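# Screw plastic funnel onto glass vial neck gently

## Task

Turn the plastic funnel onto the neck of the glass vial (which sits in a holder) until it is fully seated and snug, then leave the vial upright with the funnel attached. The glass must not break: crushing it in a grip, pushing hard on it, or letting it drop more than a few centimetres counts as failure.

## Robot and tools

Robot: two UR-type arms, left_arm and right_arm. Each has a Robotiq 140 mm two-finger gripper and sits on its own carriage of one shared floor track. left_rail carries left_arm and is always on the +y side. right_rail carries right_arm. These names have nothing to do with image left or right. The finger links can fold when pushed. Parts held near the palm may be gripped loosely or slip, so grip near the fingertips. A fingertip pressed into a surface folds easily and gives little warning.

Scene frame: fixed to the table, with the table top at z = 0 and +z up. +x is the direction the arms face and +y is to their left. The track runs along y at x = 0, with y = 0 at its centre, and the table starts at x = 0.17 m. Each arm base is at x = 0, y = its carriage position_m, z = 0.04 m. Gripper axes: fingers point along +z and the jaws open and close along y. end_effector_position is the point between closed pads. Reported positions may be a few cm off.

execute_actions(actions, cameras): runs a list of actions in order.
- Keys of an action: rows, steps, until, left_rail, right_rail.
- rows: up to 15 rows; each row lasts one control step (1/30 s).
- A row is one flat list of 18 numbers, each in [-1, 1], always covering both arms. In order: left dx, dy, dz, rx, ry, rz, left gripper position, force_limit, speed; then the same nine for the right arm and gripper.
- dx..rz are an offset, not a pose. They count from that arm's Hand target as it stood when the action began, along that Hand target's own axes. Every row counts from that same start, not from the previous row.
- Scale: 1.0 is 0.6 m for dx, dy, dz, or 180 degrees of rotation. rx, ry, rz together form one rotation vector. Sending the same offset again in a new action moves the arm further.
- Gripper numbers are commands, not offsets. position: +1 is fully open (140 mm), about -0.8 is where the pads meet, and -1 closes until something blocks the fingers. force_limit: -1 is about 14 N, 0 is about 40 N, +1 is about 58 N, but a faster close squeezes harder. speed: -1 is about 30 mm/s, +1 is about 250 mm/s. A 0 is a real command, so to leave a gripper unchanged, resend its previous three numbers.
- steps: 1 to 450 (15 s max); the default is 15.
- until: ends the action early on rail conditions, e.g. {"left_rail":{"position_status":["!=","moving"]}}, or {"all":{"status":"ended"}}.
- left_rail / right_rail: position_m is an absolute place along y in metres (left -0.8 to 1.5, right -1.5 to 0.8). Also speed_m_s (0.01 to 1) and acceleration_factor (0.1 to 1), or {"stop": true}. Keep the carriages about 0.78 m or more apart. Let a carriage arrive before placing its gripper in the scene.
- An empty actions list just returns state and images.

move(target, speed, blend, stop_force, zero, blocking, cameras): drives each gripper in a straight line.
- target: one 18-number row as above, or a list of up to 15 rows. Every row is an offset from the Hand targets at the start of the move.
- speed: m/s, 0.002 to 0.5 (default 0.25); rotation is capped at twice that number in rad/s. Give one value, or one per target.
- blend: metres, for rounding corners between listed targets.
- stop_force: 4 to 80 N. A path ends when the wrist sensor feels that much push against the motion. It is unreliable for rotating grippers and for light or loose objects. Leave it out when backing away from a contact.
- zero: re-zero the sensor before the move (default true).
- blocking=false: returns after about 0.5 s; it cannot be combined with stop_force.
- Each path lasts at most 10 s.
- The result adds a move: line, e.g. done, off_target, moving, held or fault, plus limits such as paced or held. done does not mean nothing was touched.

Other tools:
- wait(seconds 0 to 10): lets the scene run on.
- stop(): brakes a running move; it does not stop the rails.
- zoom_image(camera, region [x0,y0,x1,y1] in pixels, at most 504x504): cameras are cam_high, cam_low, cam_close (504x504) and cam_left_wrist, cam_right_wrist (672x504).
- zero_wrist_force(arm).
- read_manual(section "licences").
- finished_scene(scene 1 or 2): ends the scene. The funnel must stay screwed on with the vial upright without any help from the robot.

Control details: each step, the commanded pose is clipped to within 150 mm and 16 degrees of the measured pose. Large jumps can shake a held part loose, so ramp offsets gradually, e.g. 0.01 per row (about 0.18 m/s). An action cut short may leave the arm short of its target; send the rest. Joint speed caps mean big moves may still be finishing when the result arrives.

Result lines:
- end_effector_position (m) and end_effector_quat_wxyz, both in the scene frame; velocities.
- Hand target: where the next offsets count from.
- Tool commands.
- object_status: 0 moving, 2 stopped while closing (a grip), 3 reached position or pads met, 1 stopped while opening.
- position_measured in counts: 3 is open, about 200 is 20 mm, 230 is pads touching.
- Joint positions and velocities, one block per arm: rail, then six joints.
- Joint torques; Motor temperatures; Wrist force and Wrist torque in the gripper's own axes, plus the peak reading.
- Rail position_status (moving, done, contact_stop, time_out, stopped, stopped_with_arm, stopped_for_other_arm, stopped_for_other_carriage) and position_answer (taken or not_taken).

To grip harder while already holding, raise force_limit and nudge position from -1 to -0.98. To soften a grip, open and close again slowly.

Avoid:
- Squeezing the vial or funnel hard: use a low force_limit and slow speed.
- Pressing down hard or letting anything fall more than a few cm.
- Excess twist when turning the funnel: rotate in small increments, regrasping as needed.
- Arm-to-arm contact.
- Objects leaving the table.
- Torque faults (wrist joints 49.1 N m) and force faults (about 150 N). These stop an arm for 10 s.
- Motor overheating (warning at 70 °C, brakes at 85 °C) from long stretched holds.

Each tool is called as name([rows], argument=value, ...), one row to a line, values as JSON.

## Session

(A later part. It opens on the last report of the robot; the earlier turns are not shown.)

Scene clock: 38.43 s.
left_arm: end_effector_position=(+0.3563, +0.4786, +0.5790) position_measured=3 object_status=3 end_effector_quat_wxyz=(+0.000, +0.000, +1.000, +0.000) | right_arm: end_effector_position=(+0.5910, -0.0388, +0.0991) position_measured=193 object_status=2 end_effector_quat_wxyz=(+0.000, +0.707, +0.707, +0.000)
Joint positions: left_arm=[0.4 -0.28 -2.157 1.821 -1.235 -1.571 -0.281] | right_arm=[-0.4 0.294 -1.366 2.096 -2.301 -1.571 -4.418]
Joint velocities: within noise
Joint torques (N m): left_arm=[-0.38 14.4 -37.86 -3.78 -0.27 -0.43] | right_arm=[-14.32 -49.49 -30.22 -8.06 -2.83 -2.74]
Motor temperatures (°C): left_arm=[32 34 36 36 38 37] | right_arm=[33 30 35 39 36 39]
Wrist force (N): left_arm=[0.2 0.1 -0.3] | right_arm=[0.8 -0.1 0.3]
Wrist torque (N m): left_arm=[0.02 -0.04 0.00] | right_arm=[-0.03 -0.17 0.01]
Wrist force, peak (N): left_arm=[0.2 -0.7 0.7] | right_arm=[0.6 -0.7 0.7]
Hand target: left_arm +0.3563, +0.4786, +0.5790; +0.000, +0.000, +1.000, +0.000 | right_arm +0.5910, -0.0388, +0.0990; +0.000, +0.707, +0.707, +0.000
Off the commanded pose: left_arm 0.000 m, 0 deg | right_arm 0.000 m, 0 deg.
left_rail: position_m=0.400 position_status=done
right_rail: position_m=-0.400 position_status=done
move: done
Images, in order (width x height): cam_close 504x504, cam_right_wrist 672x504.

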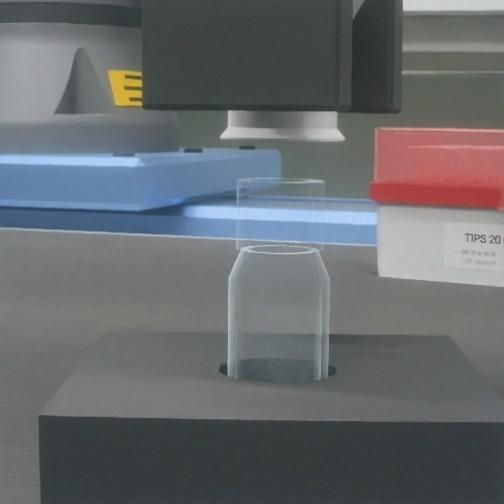

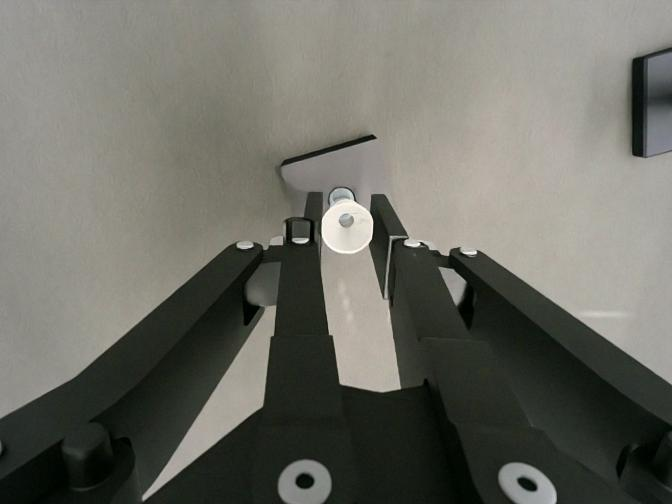

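move(target=[0,0,0,0,0,0,1,1,1,0,0.0003,0.025,0,0,0,-1,-1,-1], speed=0.012, stop_force=4, cameras=["cam_right_wrist","cam_close"])

Scene clock: 41.20 s.
left_arm: end_effector_position=(+0.3563, +0.4786, +0.5790) position_measured=3 object_status=3 end_effector_quat_wxyz=(+0.000, +0.000, +1.000, +0.000) | right_arm: end_effector_position=(+0.5912, -0.0388, +0.0841) position_measured=193 object_status=2 end_effector_quat_wxyz=(+0.000, +0.707, +0.707, +0.000)
Joint positions: left_arm=[0.4 -0.28 -2.157 1.821 -1.235 -1.571 -0.281] | right_arm=[-0.4 0.294 -1.347 2.106 -2.33 -1.571 -4.418]
Joint velocities: within noise
Joint torques (N m): left_arm=[0.36 14.5 -37.64 -3.59 -0.69 -0.24] | right_arm=[-12.86 -53.28 -29.74 -4.33 -1.02 -3.19]
Motor temperatures (°C): left_arm=[32 34 36 36 38 37] | right_arm=[33 30 35 39 36 39]
Wrist force (N): left_arm=[0.1 0.0 0.4] | right_arm=[0.6 1.0 -3.8]
Wrist torque (N m): left_arm=[0.00 -0.02 0.00] | right_arm=[-0.10 -0.13 0.00]
Wrist force, peak (N): left_arm=[0.1 -0.8 0.5] | right_arm=[0.4 0.7 -4.6]
Hand target: left_arm +0.3563, +0.4786, +0.5790; +0.000, +0.000, +1.000, +0.000 | right_arm +0.5912, -0.0388, +0.0841; +0.000, +0.707, +0.707, +0.000
Off the commanded pose: left_arm 0.000 m, 0 deg | right_arm 0.000 m, 0 deg.
left_rail: position_m=0.400 position_status=done
right_rail: position_m=-0.400 position_status=done
move: contact (right_arm)
Images, in order (width x height): cam_close 504x504, cam_right_wrist 672x504.

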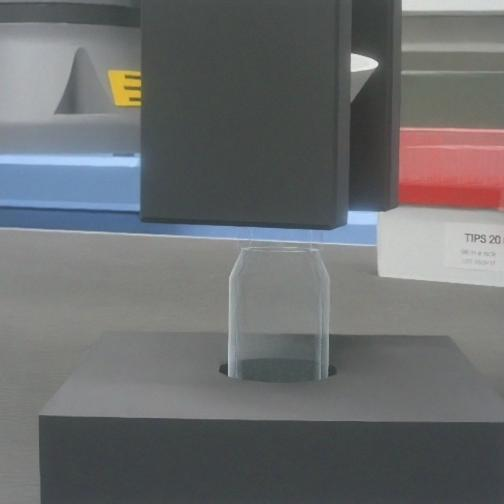

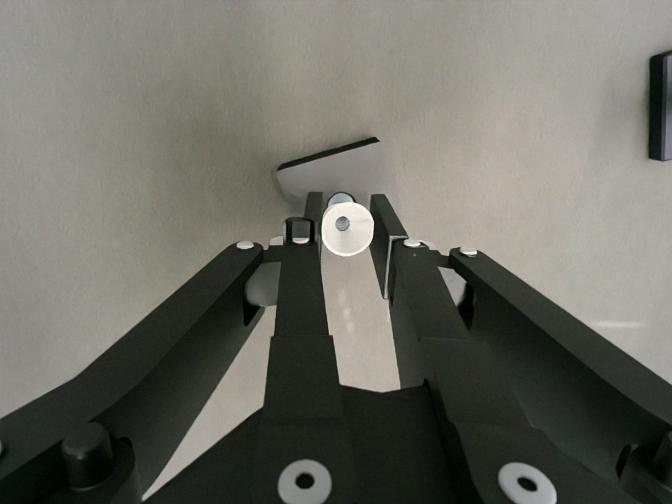

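zoom_image(camera="cam_right_wrist", region=[270, 140, 410, 260])

zoom_image(camera="cam_close", region=[130, 0, 420, 290])

Scaled by 3.600 from the camera's 672x504 image, which has a finer 960x720 frame.

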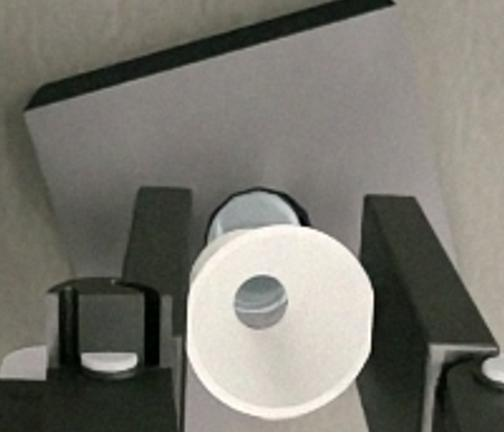

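Scaled by 1.738 from the camera's 504x504 image, which has a finer 720x720 frame.

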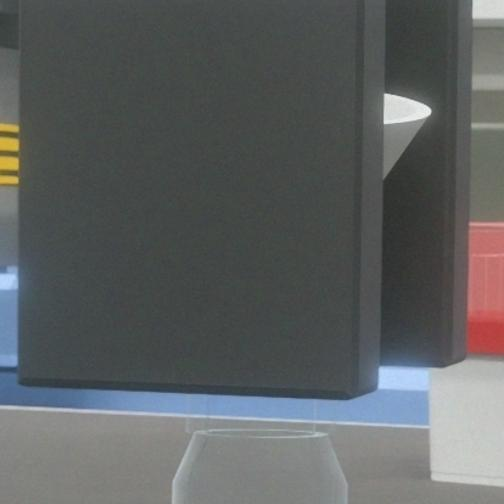

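move([
  [0,0,0,0,0,0,1,1,1,0,0,0,0,0,0,-0.3,-1,-1],
  [0,0,0,0,0,0,1,1,1,0,-0.002,-0.013,0,0,0,-0.3,-1,-1],
], speed=0.1, cameras=["cam_right_wrist","cam_close"])

zoom_image(camera="cam_right_wrist", region=[270, 140, 410, 260])

zoom_image(camera="cam_close", region=[130, 0, 420, 290])

Scene clock: 45.97 s.
left_arm: end_effector_position=(+0.3563, +0.4786, +0.5790) position_measured=3 object_status=3 end_effector_quat_wxyz=(+0.000, +0.000, +1.000, +0.000) | right_arm: end_effector_position=(+0.5900, -0.0389, +0.0918) position_measured=167 object_status=3 end_effector_quat_wxyz=(+0.000, +0.707, +0.707, +0.000)
Joint positions: left_arm=[0.4 -0.28 -2.157 1.821 -1.235 -1.571 -0.281] | right_arm=[-0.4 0.295 -1.358 2.103 -2.315 -1.571 -4.418]
Joint velocities: within noise
Joint torques (N m): left_arm=[1.45 14.79 -38.24 -3.64 -0.66 -0.27] | right_arm=[8.21 -79.74 -43.64 -2.09 -0.88 3.16]
Motor temperatures (°C): left_arm=[32 34 36 36 38 37] | right_arm=[33 30 35 39 36 38]
Wrist force (N): left_arm=[0.1 0.1 0.7] | right_arm=[0.1 0.0 0.2]
Wrist torque (N m): left_arm=[0.02 -0.01 0.00] | right_arm=[-0.02 -0.01 0.01]
Wrist force, peak (N): left_arm=[0.3 0.2 0.9] | right_arm=[0.0 1.2 -4.9]
Hand target: left_arm +0.3563, +0.4786, +0.5790; +0.000, +0.000, +1.000, +0.000 | right_arm +0.5900, -0.0388, +0.0919; +0.000, +0.707, +0.707, +0.000
Off the commanded pose: left_arm 0.000 m, 0 deg | right_arm 0.000 m, 0 deg.
left_rail: position_m=0.400 position_status=done
right_rail: position_m=-0.400 position_status=done
move: done
Images, in order (width x height): cam_close 504x504, cam_right_wrist 672x504.

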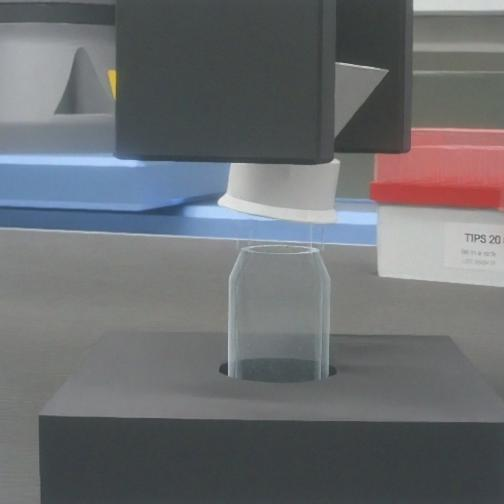

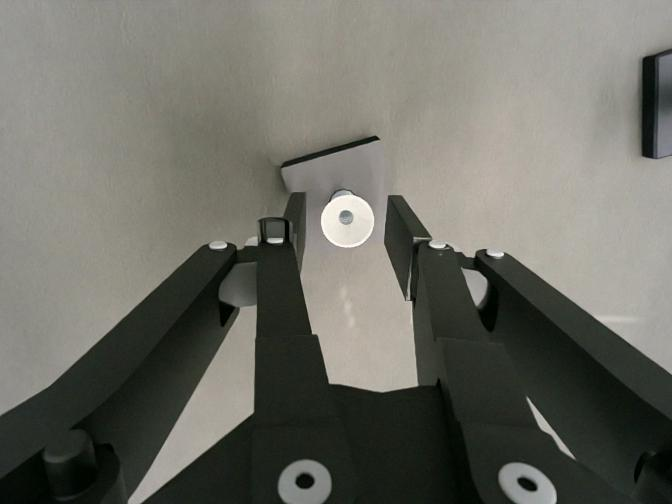

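Scaled by 3.600 from the camera's 672x504 image, which has a finer 960x720 frame.

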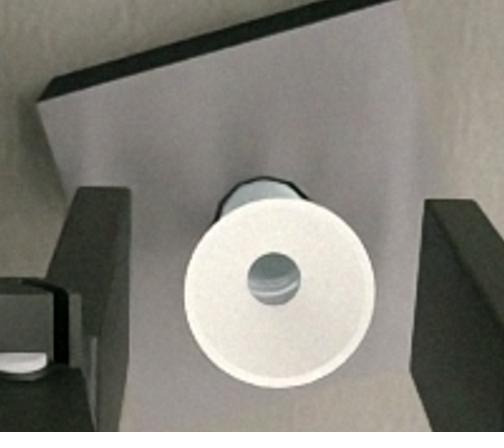

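Scaled by 1.738 from the camera's 504x504 image, which has a finer 720x720 frame.

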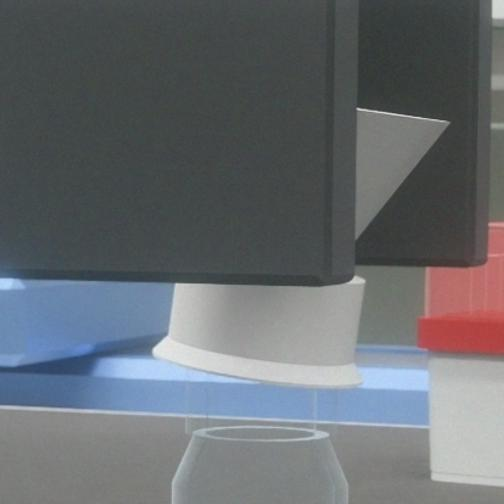

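move([
  [0,0,0,0,0,0,1,1,1,0,0,-0.003,0,0,0,-1,-1,-1],
  [0,0,0,0,0,0,1,1,1,0,0,-0.003,0,0,0,-0.35,-1,-1],
  [0,0,0,0,0,0,1,1,1,0.0007,0,-0.003,0,0,-0.5,-0.35,-1,-1],
  [0,0,0,0,0,0,1,1,1,0.0007,0,-0.003,0,0,-0.5,-1,-1,-1],
], speed=0.5, cameras=["cam_right_wrist","cam_close"])

zoom_image(camera="cam_right_wrist", region=[270, 140, 410, 260])

Scene clock: 53.53 s.
left_arm: end_effector_position=(+0.3563, +0.4786, +0.5790) position_measured=3 object_status=3 end_effector_quat_wxyz=(+0.000, +0.000, +1.000, +0.000) | right_arm: end_effector_position=(+0.5900, -0.0384, +0.0937) position_measured=194 object_status=2 end_effector_quat_wxyz=(+0.000, +0.000, +1.000, +0.000)
Joint positions: left_arm=[0.4 -0.28 -2.157 1.821 -1.235 -1.571 -0.281] | right_arm=[-0.4 0.295 -1.36 2.101 -2.311 -1.571 -5.988]
Joint velocities: within noise
Joint torques (N m): left_arm=[0.45 16.89 -38.54 -3.49 -0.41 -0.45] | right_arm=[-13.33 -76.61 -31.14 -2.2 3.78 -3.17]
Motor temperatures (°C): left_arm=[32 34 36 36 38 37] | right_arm=[33 30 35 39 36 38]
Wrist force (N): left_arm=[-0.1 0.2 0.2] | right_arm=[0.1 0.0 -0.6]
Wrist torque (N m): left_arm=[0.06 0.03 0.00] | right_arm=[-0.02 -0.02 0.01]
Wrist force, peak (N): left_arm=[0.6 -0.2 0.7] | right_arm=[-0.6 -0.7 -0.9]
Hand target: left_arm +0.3563, +0.4786, +0.5790; +0.000, +0.000, +1.000, +0.000 | right_arm +0.5900, -0.0384, +0.0937; +0.000, +0.000, +1.000, +0.000
Off the commanded pose: left_arm 0.000 m, 0 deg | right_arm 0.000 m, 0 deg.
left_rail: position_m=0.400 position_status=done
right_rail: position_m=-0.400 position_status=done
move: done
Images, in order (width x height): cam_close 504x504, cam_right_wrist 672x504.

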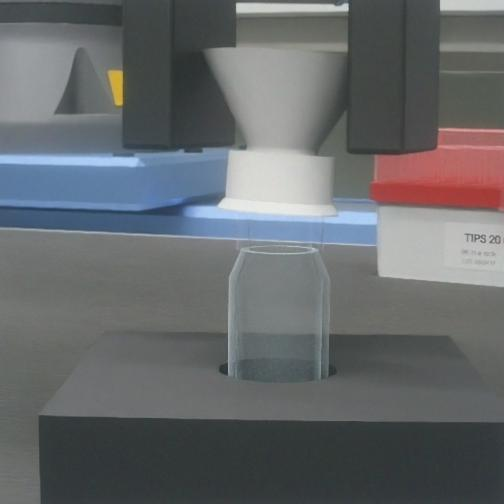

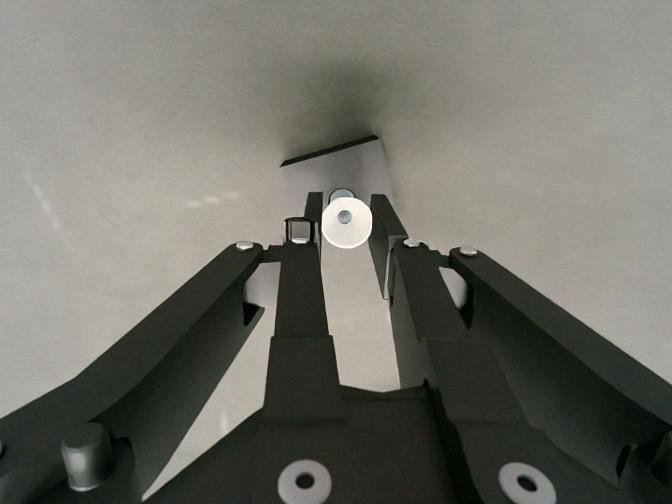

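Scaled by 3.600 from the camera's 672x504 image, which has a finer 960x720 frame.

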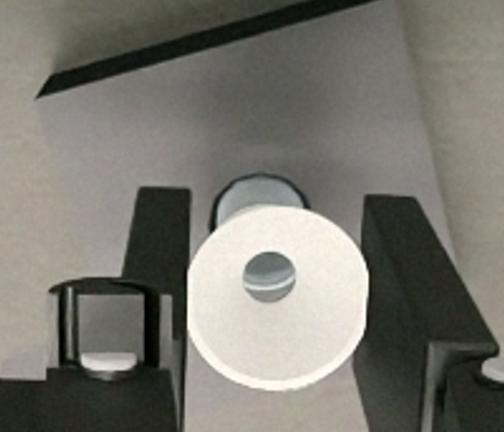

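move([
  [0,0,0,0,0,0,1,1,1,0,0,0.0008,0,0,0.5,-1,-1,-1],
  [0,0,0,0,0,0,1,1,1,0,0,0.0016,0,0,1,-1,-1,-1],
  [0,0,0,0,0,0,1,1,1,0,0,0.0025,0,0,-0.5,-1,-1,-1],
  [0,0,0,0,0,0,1,1,1,0,0,0.0033,0,0,0,-1,-1,-1],
], speed=0.5, blend=[0.003,0.003,0.003,0], cameras=["cam_right_wrist","cam_close"])

zoom_image(camera="cam_right_wrist", region=[270, 140, 410, 260])

Scene clock: 63.27 s.
left_arm: end_effector_position=(+0.3563, +0.4786, +0.5790) position_measured=3 object_status=3 end_effector_quat_wxyz=(+0.000, +0.000, +1.000, +0.000) | right_arm: end_effector_position=(+0.5900, -0.0384, +0.0917) position_measured=194 object_status=2 end_effector_quat_wxyz=(+0.000, +0.000, +1.000, +0.000)
Joint positions: left_arm=[0.4 -0.28 -2.157 1.821 -1.235 -1.571 -0.28] | right_arm=[-0.4 0.295 -1.358 2.102 -2.315 -1.571 0.295]
Joint velocities: within noise
Joint torques (N m): left_arm=[-0.21 15.05 -37.98 -4.15 -0.7 -0.65] | right_arm=[7.15 -46.95 -41.77 -1.51 -2.9 2.93]
Motor temperatures (°C): left_arm=[32 34 36 36 38 37] | right_arm=[33 30 35 39 36 38]
Wrist force (N): left_arm=[0.0 0.0 -0.1] | right_arm=[0.3 -0.9 -1.3]
Wrist torque (N m): left_arm=[-0.02 0.02 0.00] | right_arm=[-0.11 -0.03 0.02]
Wrist force, peak (N): left_arm=[0.6 -0.4 0.6] | right_arm=[0.7 1.1 -5.7]
Hand target: left_arm +0.3563, +0.4786, +0.5790; +0.000, +0.000, +1.000, +0.000 | right_arm +0.5900, -0.0384, +0.0917; +0.000, +0.000, +1.000, +0.000
Off the commanded pose: left_arm 0.000 m, 0 deg | right_arm 0.000 m, 0 deg.
left_rail: position_m=0.400 position_status=done
right_rail: position_m=-0.400 position_status=done
move: done; blend cut to 0 m at target 1
Images, in order (width x height): cam_close 504x504, cam_right_wrist 672x504.

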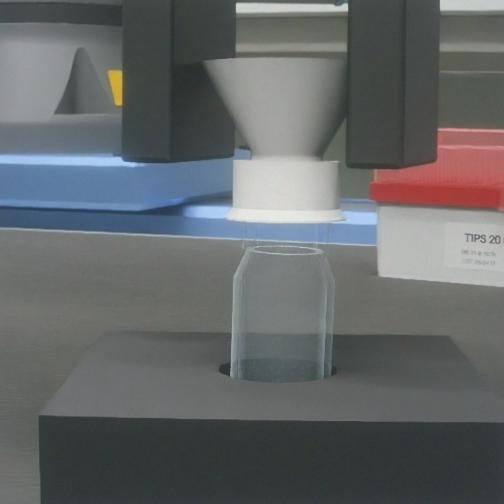

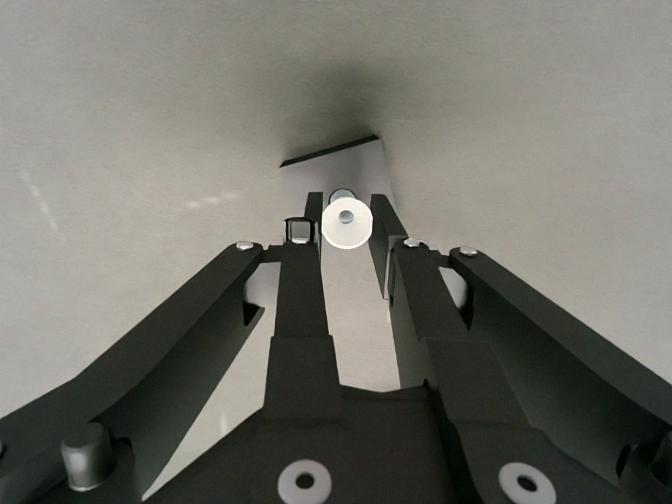

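Scaled by 3.600 from the camera's 672x504 image, which has a finer 960x720 frame.

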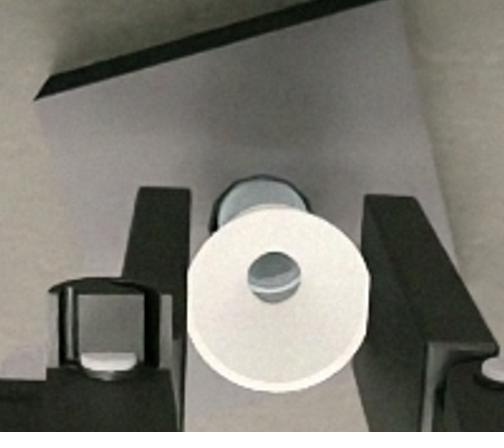

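move([
  [0,0,0,0,0,0,1,1,1,0,0,0.001,0,0,0.5,-1,-1,-1],
  [0,0,0,0,0,0,1,1,1,0,0,0.002,0,0,1,-1,-1,-1],
  [0,0,0,0,0,0,1,1,1,0,0,0.003,0,0,-0.5,-1,-1,-1],
  [0,0,0,0,0,0,1,1,1,0,0,0.0036,0,0,-0.2,-1,-1,-1],
], speed=0.5, blend=[0.003,0.003,0.003,0], cameras=["cam_right_wrist","cam_close"])

Scene clock: 70.90 s.
left_arm: end_effector_position=(+0.3563, +0.4786, +0.5790) position_measured=3 object_status=3 end_effector_quat_wxyz=(+0.000, +0.000, +1.000, +0.000) | right_arm: end_effector_position=(+0.5900, -0.0384, +0.0895) position_measured=194 object_status=2 end_effector_quat_wxyz=(+0.000, -0.309, +0.951, +0.000)
Joint positions: left_arm=[0.4 -0.28 -2.157 1.821 -1.235 -1.571 -0.281] | right_arm=[-0.4 0.295 -1.355 2.104 -2.32 -1.571 5.95]
Joint velocities: within noise
Joint torques (N m): left_arm=[-1.58 16.13 -37.5 -4.16 -0.7 -0.34] | right_arm=[8.04 -46.1 -40.81 -1.47 -2.97 3.13]
Motor temperatures (°C): left_arm=[32 34 36 36 38 37] | right_arm=[33 30 35 39 36 38]
Wrist force (N): left_arm=[-0.1 -0.2 0.3] | right_arm=[0.6 -0.6 -3.3]
Wrist torque (N m): left_arm=[-0.05 0.02 0.00] | right_arm=[-0.12 -0.12 0.02]
Wrist force, peak (N): left_arm=[0.1 -0.3 1.0] | right_arm=[0.6 -0.5 -4.2]
Hand target: left_arm +0.3563, +0.4786, +0.5790; +0.000, +0.000, +1.000, +0.000 | right_arm +0.5900, -0.0384, +0.0895; +0.000, -0.309, +0.951, +0.000
Off the commanded pose: left_arm 0.000 m, 0 deg | right_arm 0.000 m, 0 deg.
left_rail: position_m=0.400 position_status=done
right_rail: position_m=-0.400 position_status=done
move: done; blend cut to 0 m at target 1
Images, in order (width x height): cam_close 504x504, cam_right_wrist 672x504.

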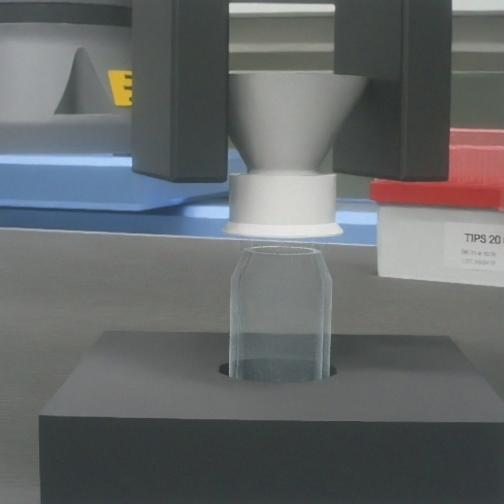

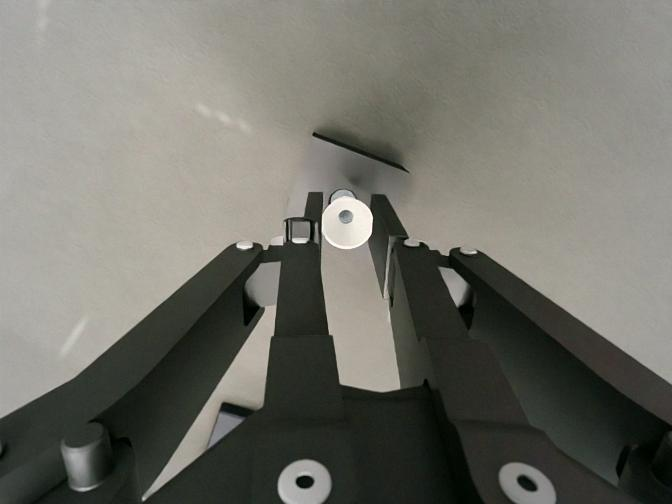

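move([
  [0,0,0,0,0,0,1,1,1,0,0,0,0,0,0,-0.45,-1,-0.8],
  [0,0,0,0,0,0,1,1,1,0,0,0,0,0,-0.5,-0.45,-1,-0.8],
  [0,0,0,0,0,0,1,1,1,0,0,0,0,0,-1,-0.45,-1,-0.8],
  [0,0,0,0,0,0,1,1,1,0,0,0,0,0,0.5,-0.45,-1,-0.8],
  [0,0,0,0,0,0,1,1,1,0,0,0,0,0,0.5,-1,-0.5,-1],
], speed=0.5, blend=[0,0.003,0.003,0,0], cameras=["cam_close"])

move([
  [0,0,0,0,0,0,1,1,1,0,0,0.0009,0,0,0.5,-1,-0.5,-1],
  [0,0,0,0,0,0,1,1,1,0,0,0.0019,0,0,0.9,-1,-0.5,-1],
], speed=0.5, blend=[0.003,0], cameras=["cam_right_wrist","cam_close"])

Scene clock: 78.67 s.
left_arm: end_effector_position=(+0.3563, +0.4786, +0.5790) position_measured=3 object_status=3 end_effector_quat_wxyz=(+0.000, +0.000, +1.000, +0.000) | right_arm: end_effector_position=(+0.5900, -0.0384, +0.0895) position_measured=194 object_status=0 end_effector_quat_wxyz=(+0.000, +0.454, +0.891, +0.000)
Joint positions: left_arm=[0.4 -0.28 -2.157 1.821 -1.235 -1.571 -0.281] | right_arm=[-0.4 0.295 -1.355 2.104 -2.32 -1.571 1.238]
Joint velocities: within noise
Joint torques (N m): left_arm=[-1.16 15.79 -38.7 -4.15 -0.61 -0.61] | right_arm=[-13.54 -77.4 -30.52 -2.07 3.81 -3.2]
Motor temperatures (°C): left_arm=[32 34 36 36 38 37] | right_arm=[33 30 35 39 36 38]
Wrist force (N): left_arm=[-0.4 0.1 0.2] | right_arm=[0.4 -0.2 -0.7]
Wrist torque (N m): left_arm=[0.02 0.09 0.00] | right_arm=[-0.05 -0.07 0.03]
Wrist force, peak (N): left_arm=[0.2 -0.1 0.9] | right_arm=[0.4 -0.1 -2.9]
Hand target: left_arm +0.3563, +0.4786, +0.5790; +0.000, +0.000, +1.000, +0.000 | right_arm +0.5900, -0.0384, +0.0895; +0.000, +0.454, +0.891, +0.000
Off the commanded pose: left_arm 0.000 m, 0 deg | right_arm 0.000 m, 0 deg.
left_rail: position_m=0.400 position_status=done
right_rail: position_m=-0.400 position_status=done
move: done
Images, in order (width x height): cam_close 504x504.

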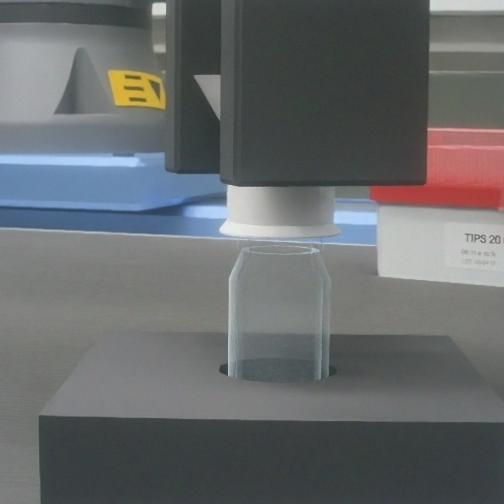

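Scene clock: 82.93 s.
left_arm: end_effector_position=(+0.3563, +0.4786, +0.5790) position_measured=3 object_status=3 end_effector_quat_wxyz=(+0.000, +0.000, +1.000, +0.000) | right_arm: end_effector_position=(+0.5900, -0.0384, +0.0884) position_measured=194 object_status=2 end_effector_quat_wxyz=(+0.000, +0.951, -0.309, +0.000)
Joint positions: left_arm=[0.4 -0.28 -2.157 1.821 -1.235 -1.571 -0.28] | right_arm=[-0.4 0.295 -1.354 2.105 -2.322 -1.571 4.065]
Joint velocities: within noise
Joint torques (N m): left_arm=[-0.78 13.2 -38.64 -4.06 -1.43 -0.55] | right_arm=[8.45 -48.01 -41.06 -1.86 -3.13 2.96]
Motor temperatures (°C): left_arm=[32 34 36 36 38 37] | right_arm=[33 30 35 39 36 38]
Wrist force (N): left_arm=[0.2 -0.1 0.1] | right_arm=[0.3 0.8 -2.0]
Wrist torque (N m): left_arm=[-0.03 -0.05 0.00] | right_arm=[-0.13 -0.03 0.00]
Wrist force, peak (N): left_arm=[0.2 0.4 0.9] | right_arm=[0.7 2.0 -3.1]
Hand target: left_arm +0.3563, +0.4786, +0.5790; +0.000, +0.000, +1.000, +0.000 | right_arm +0.5900, -0.0384, +0.0884; +0.000, +0.951, -0.309, +0.000
Off the commanded pose: left_arm 0.000 m, 0 deg | right_arm 0.000 m, 0 deg.
left_rail: position_m=0.400 position_status=done
right_rail: position_m=-0.400 position_status=done
move: done; blend cut to 0 m at target 1
Images, in order (width x height): cam_close 504x504, cam_right_wrist 672x504.

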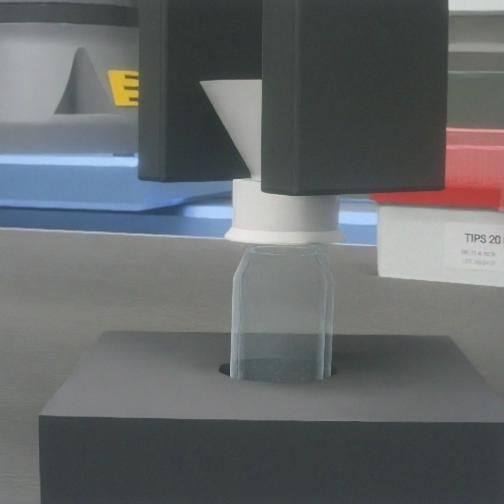

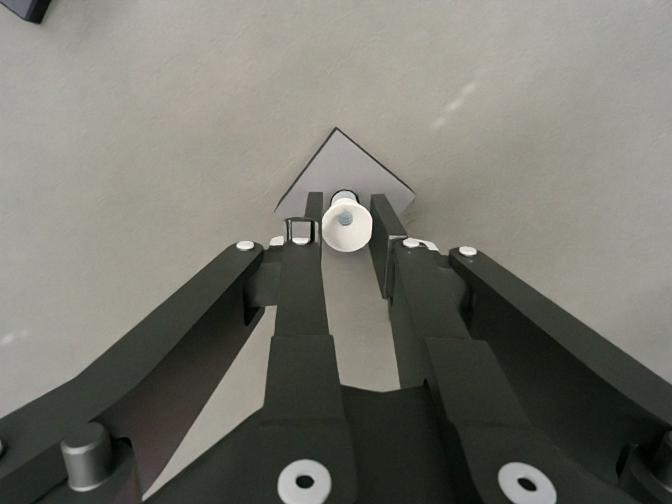

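move([
  [0,0,0,0,0,0,1,1,1,0,0,0.0006,0,0,0.35,-1,-0.5,-1],
  [0,0,0,0,0,0,1,1,1,0,0,0.0011,0,0,0.64,-1,-0.5,-1],
], speed=0.5, blend=[0.003,0], cameras=["cam_right_wrist","cam_close"])

zoom_image(camera="cam_close", region=[180, 60, 390, 290])

Scene clock: 86.97 s.
left_arm: end_effector_position=(+0.3563, +0.4786, +0.5790) position_measured=3 object_status=3 end_effector_quat_wxyz=(+0.000, +0.000, +1.000, +0.000) | right_arm: end_effector_position=(+0.5900, -0.0384, +0.0878) position_measured=194 object_status=2 end_effector_quat_wxyz=(+0.000, -0.249, +0.969, +0.000)
Joint positions: left_arm=[0.4 -0.28 -2.157 1.821 -1.235 -1.571 -0.28] | right_arm=[-0.4 0.295 -1.353 2.105 -2.323 -1.571 6.076]
Joint velocities: within noise
Joint torques (N m): left_arm=[-0.53 14.73 -37.77 -4.46 -1.04 -0.21] | right_arm=[8.04 -43.89 -37.8 -0.72 -3.13 3.48]
Motor temperatures (°C): left_arm=[32 34 36 36 38 37] | right_arm=[33 30 35 39 36 38]
Wrist force (N): left_arm=[-0.1 -0.1 0.1] | right_arm=[0.3 -0.7 -7.2]
Wrist torque (N m): left_arm=[-0.02 0.02 0.00] | right_arm=[-0.23 -0.07 -0.03]
Wrist force, peak (N): left_arm=[0.6 -0.1 0.7] | right_arm=[0.4 -0.4 -8.0]
Hand target: left_arm +0.3563, +0.4786, +0.5790; +0.000, +0.000, +1.000, +0.000 | right_arm +0.5900, -0.0384, +0.0877; +0.000, -0.249, +0.969, +0.000
Off the commanded pose: left_arm 0.000 m, 0 deg | right_arm 0.000 m, 0 deg.
left_rail: position_m=0.400 position_status=done
right_rail: position_m=-0.400 position_status=done
move: done; blend cut to 0 m at target 1
Images, in order (width x height): cam_close 504x504, cam_right_wrist 672x504.

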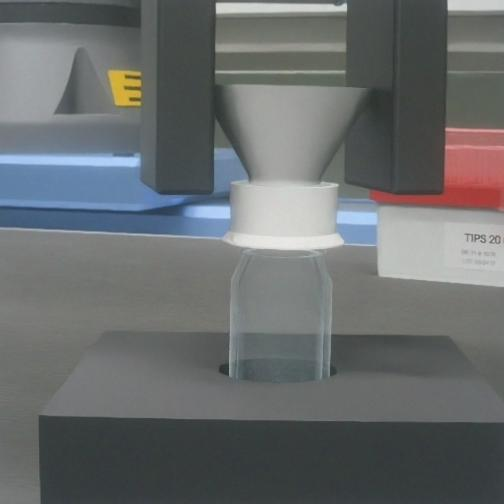

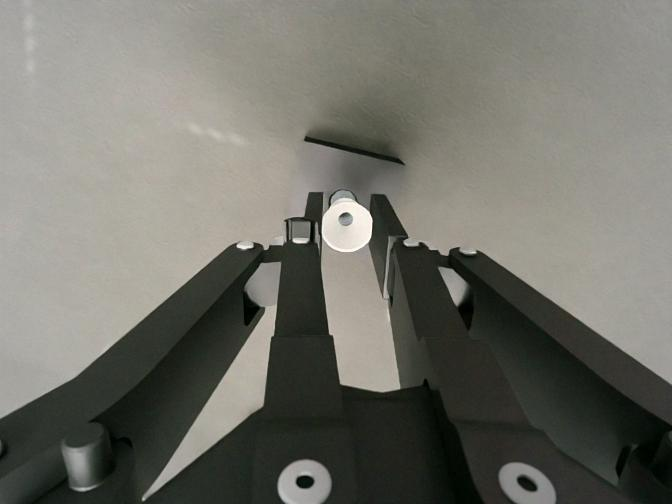

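Scaled by 2.191 from the camera's 504x504 image, which has a finer 720x720 frame.

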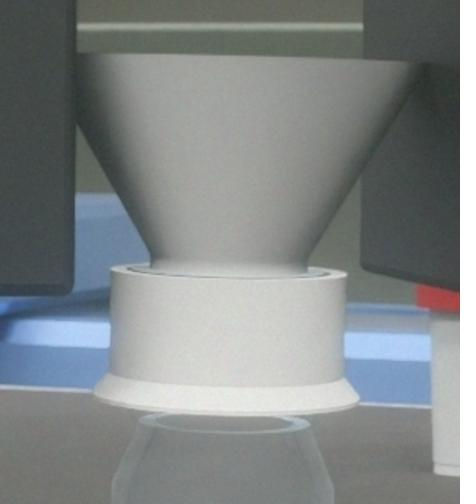

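move([
  [0,0,0,0,0,0,1,1,1,0,0,0,0,0,0,-0.45,-0.5,-0.8],
  [0,0,0,0,0,0,1,1,1,0,0,0,0,0,-0.4,-0.45,-0.5,-0.8],
  [0,0,0,0,0,0,1,1,1,0,0,0,0,0,-0.8,-0.45,-0.5,-0.8],
  [0,0,0,0,0,0,1,1,1,0,0,0,0,0,-0.8,-1,-0.05,-1],
], speed=0.5, blend=[0,0.003,0,0], cameras=[])

move([
  [0,0,0,0,0,0,1,1,1,0,0,0.0003,0,0,0.4,-1,-0.05,-1],
  [0,0,0,0,0,0,1,1,1,0,0,0.0006,0,0,0.8,-1,-0.05,-1],
], speed=0.5, blend=[0.003,0], cameras=["cam_right_wrist","cam_close"])

zoom_image(camera="cam_close", region=[180, 60, 390, 290])

Scene clock: 92.33 s.
left_arm: end_effector_position=(+0.3563, +0.4786, +0.5790) position_measured=3 object_status=3 end_effector_quat_wxyz=(+0.000, +0.000, +1.000, +0.000) | right_arm: end_effector_position=(+0.5900, -0.0384, +0.0877) position_measured=195 object_status=0 end_effector_quat_wxyz=(+0.000, +0.998, -0.063, +0.000)
Joint positions: left_arm=[0.4 -0.28 -2.157 1.821 -1.235 -1.571 -0.28] | right_arm=[-0.4 0.295 -1.353 2.105 -2.323 -1.571 3.563]
Joint velocities: within noise
Joint torques (N m): left_arm=[-0.74 14.49 -38.92 -4.31 -1.21 -0.46] | right_arm=[-13 -77.46 -30.9 -2.37 3.63 -3.15]
Motor temperatures (°C): left_arm=[32 34 36 36 38 37] | right_arm=[33 30 35 39 36 38]
Wrist force (N): left_arm=[0.1 0.0 0.2] | right_arm=[0.4 0.0 -0.4]
Wrist torque (N m): left_arm=[0.00 -0.02 0.00] | right_arm=[0.00 -0.06 0.02]
Wrist force, peak (N): left_arm=[0.5 -0.3 0.6] | right_arm=[0.1 0.0 -7.9]
Hand target: left_arm +0.3563, +0.4786, +0.5790; +0.000, +0.000, +1.000, +0.000 | right_arm +0.5900, -0.0384, +0.0877; +0.000, +0.998, -0.063, +0.000
Off the commanded pose: left_arm 0.000 m, 0 deg | right_arm 0.000 m, 0 deg.
left_rail: position_m=0.400 position_status=done
right_rail: position_m=-0.400 position_status=done
move: done
No camera images: "cameras" was empty.

Scene clock: 96.27 s.
left_arm: end_effector_position=(+0.3563, +0.4786, +0.5790) position_measured=3 object_status=3 end_effector_quat_wxyz=(+0.000, +0.000, +1.000, +0.000) | right_arm: end_effector_position=(+0.5900, -0.0384, +0.0874) position_measured=195 object_status=2 end_effector_quat_wxyz=(+0.000, -0.249, +0.969, +0.000)
Joint positions: left_arm=[0.4 -0.28 -2.157 1.821 -1.235 -1.571 -0.28] | right_arm=[-0.4 0.295 -1.352 2.105 -2.324 -1.571 6.076]
Joint velocities: within noise
Joint torques (N m): left_arm=[0.24 13.61 -38.44 -4.54 -1.1 -0.37] | right_arm=[7.21 -47.01 -40.58 -1.29 -2.44 2.82]
Motor temperatures (°C): left_arm=[32 34 36 36 38 37] | right_arm=[33 30 35 39 36 38]
Wrist force (N): left_arm=[0.2 -0.1 0.3] | right_arm=[0.4 -1.7 -2.9]
Wrist torque (N m): left_arm=[-0.03 -0.03 0.00] | right_arm=[-0.02 -0.07 0.00]
Wrist force, peak (N): left_arm=[0.3 -0.4 0.8] | right_arm=[0.7 -1.7 -4.2]
Hand target: left_arm +0.3563, +0.4786, +0.5790; +0.000, +0.000, +1.000, +0.000 | right_arm +0.5900, -0.0384, +0.0874; +0.000, -0.249, +0.969, +0.000
Off the commanded pose: left_arm 0.000 m, 0 deg | right_arm 0.000 m, 0 deg.
left_rail: position_m=0.400 position_status=done
right_rail: position_m=-0.400 position_status=done
move: done; blend cut to 0 m at target 1
Images, in order (width x height): cam_close 504x504, cam_right_wrist 672x504.

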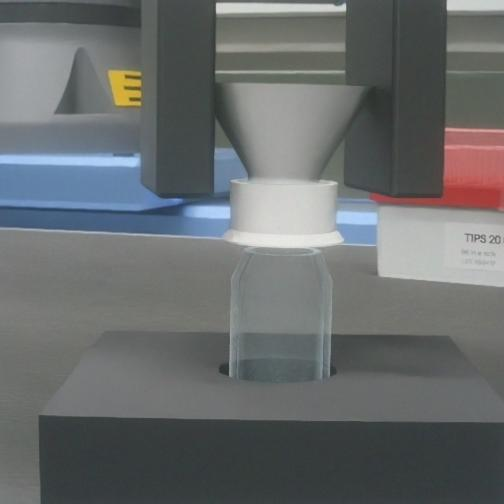

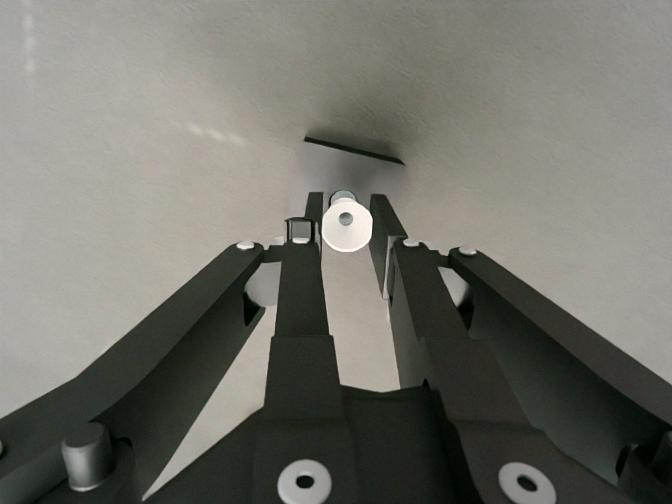

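Scaled by 2.191 from the camera's 504x504 image, which has a finer 720x720 frame.

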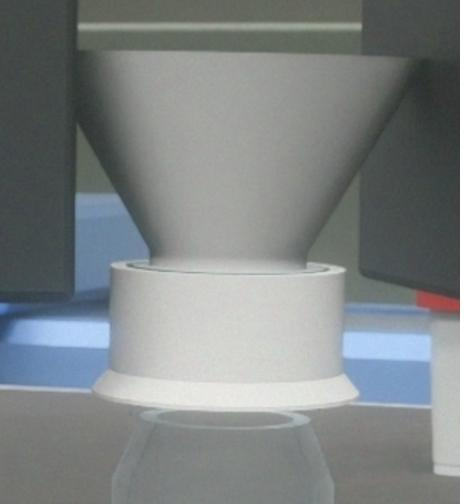

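move([
  [0,0,0,0,0,0,1,1,1,0,0,0,0,0,0,-0.45,-0.5,-0.8],
  [0,0,0,0,0,0,1,1,1,0,0,0,0,0,-0.4,-0.45,-0.5,-0.8],
  [0,0,0,0,0,0,1,1,1,0,0,0,0,0,-0.8,-0.45,-0.5,-0.8],
  [0,0,0,0,0,0,1,1,1,0,0,0,0,0,-0.8,-1,-0.05,-1],
], speed=0.5, blend=[0,0.003,0,0], cameras=["cam_close"])

move([
  [0,0,0,0,0,0,1,1,1,0,0,0.0015,0,0,0.3,-1,-0.05,-1],
  [0,0,0,0,0,0,1,1,1,0,0,0.002,0,0,0.8,-1,-0.05,-1],
], speed=0.5, blend=[0.003,0], cameras=["cam_right_wrist","cam_close"])

zoom_image(camera="cam_close", region=[180, 60, 390, 290])

Scene clock: 102.43 s.
left_arm: end_effector_position=(+0.3563, +0.4786, +0.5790) position_measured=3 object_status=3 end_effector_quat_wxyz=(+0.000, +0.000, +1.000, +0.000) | right_arm: end_effector_position=(+0.5900, -0.0384, +0.0874) position_measured=195 object_status=0 end_effector_quat_wxyz=(+0.000, +0.998, -0.063, +0.000)
Joint positions: left_arm=[0.4 -0.28 -2.157 1.821 -1.235 -1.571 -0.281] | right_arm=[-0.4 0.295 -1.352 2.105 -2.324 -1.571 3.563]
Joint velocities: within noise
Joint torques (N m): left_arm=[-0.38 14.03 -39.02 -4.28 -1.23 -0.28] | right_arm=[-13.22 -76.75 -30.63 -2.3 3.8 -3.11]
Motor temperatures (°C): left_arm=[32 34 36 36 38 37] | right_arm=[33 30 35 39 36 38]
Wrist force (N): left_arm=[0.2 0.0 0.4] | right_arm=[0.5 -0.3 -0.4]
Wrist torque (N m): left_arm=[-0.01 -0.03 -0.01] | right_arm=[-0.05 -0.09 0.02]
Wrist force, peak (N): left_arm=[0.5 -0.2 0.8] | right_arm=[0.5 -1.8 -2.9]
Hand target: left_arm +0.3563, +0.4786, +0.5790; +0.000, +0.000, +1.000, +0.000 | right_arm +0.5900, -0.0384, +0.0874; +0.000, +0.998, -0.063, +0.000
Off the commanded pose: left_arm 0.000 m, 0 deg | right_arm 0.000 m, 0 deg.
left_rail: position_m=0.400 position_status=done
right_rail: position_m=-0.400 position_status=done
move: done
Images, in order (width x height): cam_close 504x504.

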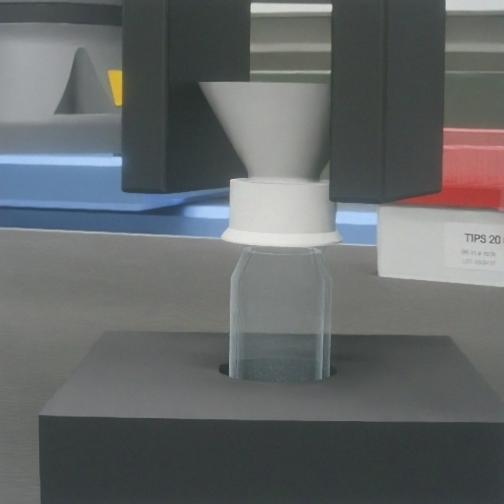

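Scene clock: 106.40 s.
left_arm: end_effector_position=(+0.3563, +0.4786, +0.5790) position_measured=3 object_status=3 end_effector_quat_wxyz=(+0.000, +0.000, +1.000, +0.000) | right_arm: end_effector_position=(+0.5900, -0.0384, +0.0862) position_measured=195 object_status=2 end_effector_quat_wxyz=(+0.000, -0.249, +0.969, +0.000)
Joint positions: left_arm=[0.4 -0.28 -2.157 1.821 -1.235 -1.571 -0.281] | right_arm=[-0.4 0.295 -1.351 2.106 -2.326 -1.571 6.076]
Joint velocities: within noise
Joint torques (N m): left_arm=[0.14 15.36 -38.26 -4.45 -1.14 -0.32] | right_arm=[8.18 -44.62 -37.98 -0.88 -3.1 2.73]
Motor temperatures (°C): left_arm=[32 34 36 36 38 37] | right_arm=[33 30 35 39 36 38]
Wrist force (N): left_arm=[0.1 -0.1 0.1] | right_arm=[0.1 0.1 -6.1]
Wrist torque (N m): left_arm=[-0.02 -0.01 0.00] | right_arm=[-0.06 -0.01 -0.03]
Wrist force, peak (N): left_arm=[0.3 -0.4 0.7] | right_arm=[0.5 0.1 -8.7]
Hand target: left_arm +0.3563, +0.4786, +0.5790; +0.000, +0.000, +1.000, +0.000 | right_arm +0.5900, -0.0384, +0.0862; +0.000, -0.249, +0.969, +0.000
Off the commanded pose: left_arm 0.000 m, 0 deg | right_arm 0.000 m, 0 deg.
left_rail: position_m=0.400 position_status=done
right_rail: position_m=-0.400 position_status=done
move: done; blend cut to 0 m at target 1
Images, in order (width x height): cam_close 504x504, cam_right_wrist 672x504.

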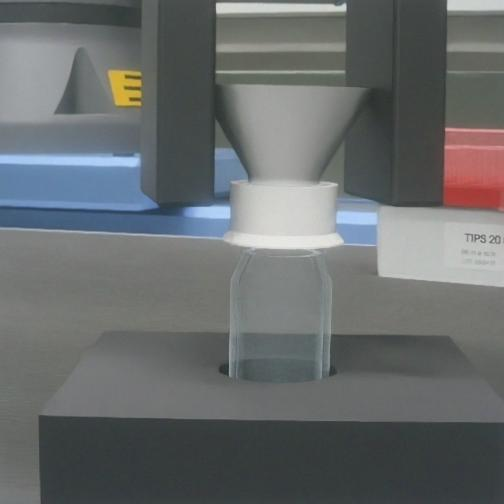

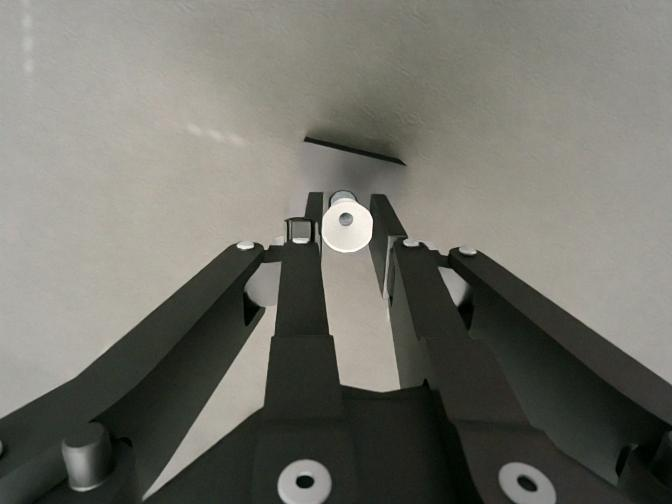

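Scaled by 2.191 from the camera's 504x504 image, which has a finer 720x720 frame.

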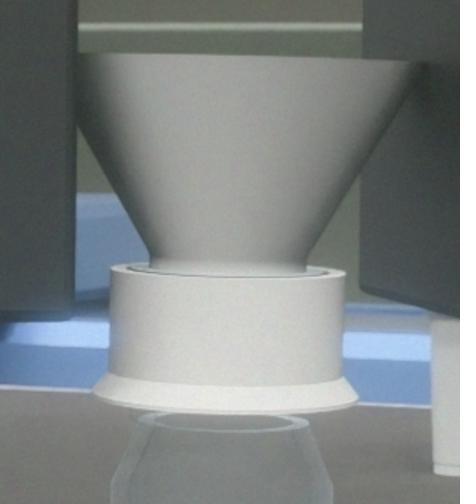

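move([
  [0,0,0,0,0,0,1,1,1,0,0,0,0,0,0,-0.4,-0.05,-0.9],
  [0,0,0,0,0,0,1,1,1,0,0,-0.1,0,0,0,-0.4,-0.05,-0.9],
], speed=0.2, cameras=["cam_close"])

Scene clock: 108.50 s.
left_arm: end_effector_position=(+0.3563, +0.4786, +0.5790) position_measured=3 object_status=3 end_effector_quat_wxyz=(+0.000, +0.000, +1.000, +0.000) | right_arm: end_effector_position=(+0.5899, -0.0384, +0.1461) position_measured=179 object_status=3 end_effector_quat_wxyz=(+0.000, -0.249, +0.969, +0.000)
Joint positions: left_arm=[0.4 -0.28 -2.157 1.821 -1.235 -1.571 -0.28] | right_arm=[-0.4 0.296 -1.423 2.06 -2.208 -1.571 6.076]
Joint velocities: within noise
Joint torques (N m): left_arm=[-0.1 14.17 -39.49 -4.46 -0.64 -0.2] | right_arm=[-9.85 -74.35 -45.79 -1.76 -2.25 -2.39]
Motor temperatures (°C): left_arm=[32 34 36 36 38 37] | right_arm=[33 30 35 39 36 38]
Wrist force (N): left_arm=[-0.2 -0.3 0.1] | right_arm=[0.6 -0.4 0.4]
Wrist torque (N m): left_arm=[-0.07 0.06 0.00] | right_arm=[-0.11 -0.13 0.03]
Wrist force, peak (N): left_arm=[0.7 0.0 0.4] | right_arm=[0.2 -0.2 -6.8]
Hand target: left_arm +0.3563, +0.4786, +0.5790; +0.000, +0.000, +1.000, +0.000 | right_arm +0.5900, -0.0384, +0.1462; +0.000, -0.249, +0.969, +0.000
Off the commanded pose: left_arm 0.000 m, 0 deg | right_arm 0.000 m, 0 deg.
left_rail: position_m=0.400 position_status=done
right_rail: position_m=-0.400 position_status=done
move: done
Images, in order (width x height): cam_close 504x504.

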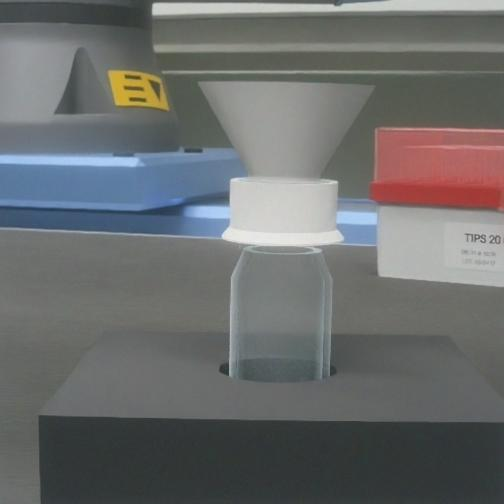

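finished_scene(scene=1)

The scene is finished: the task was done.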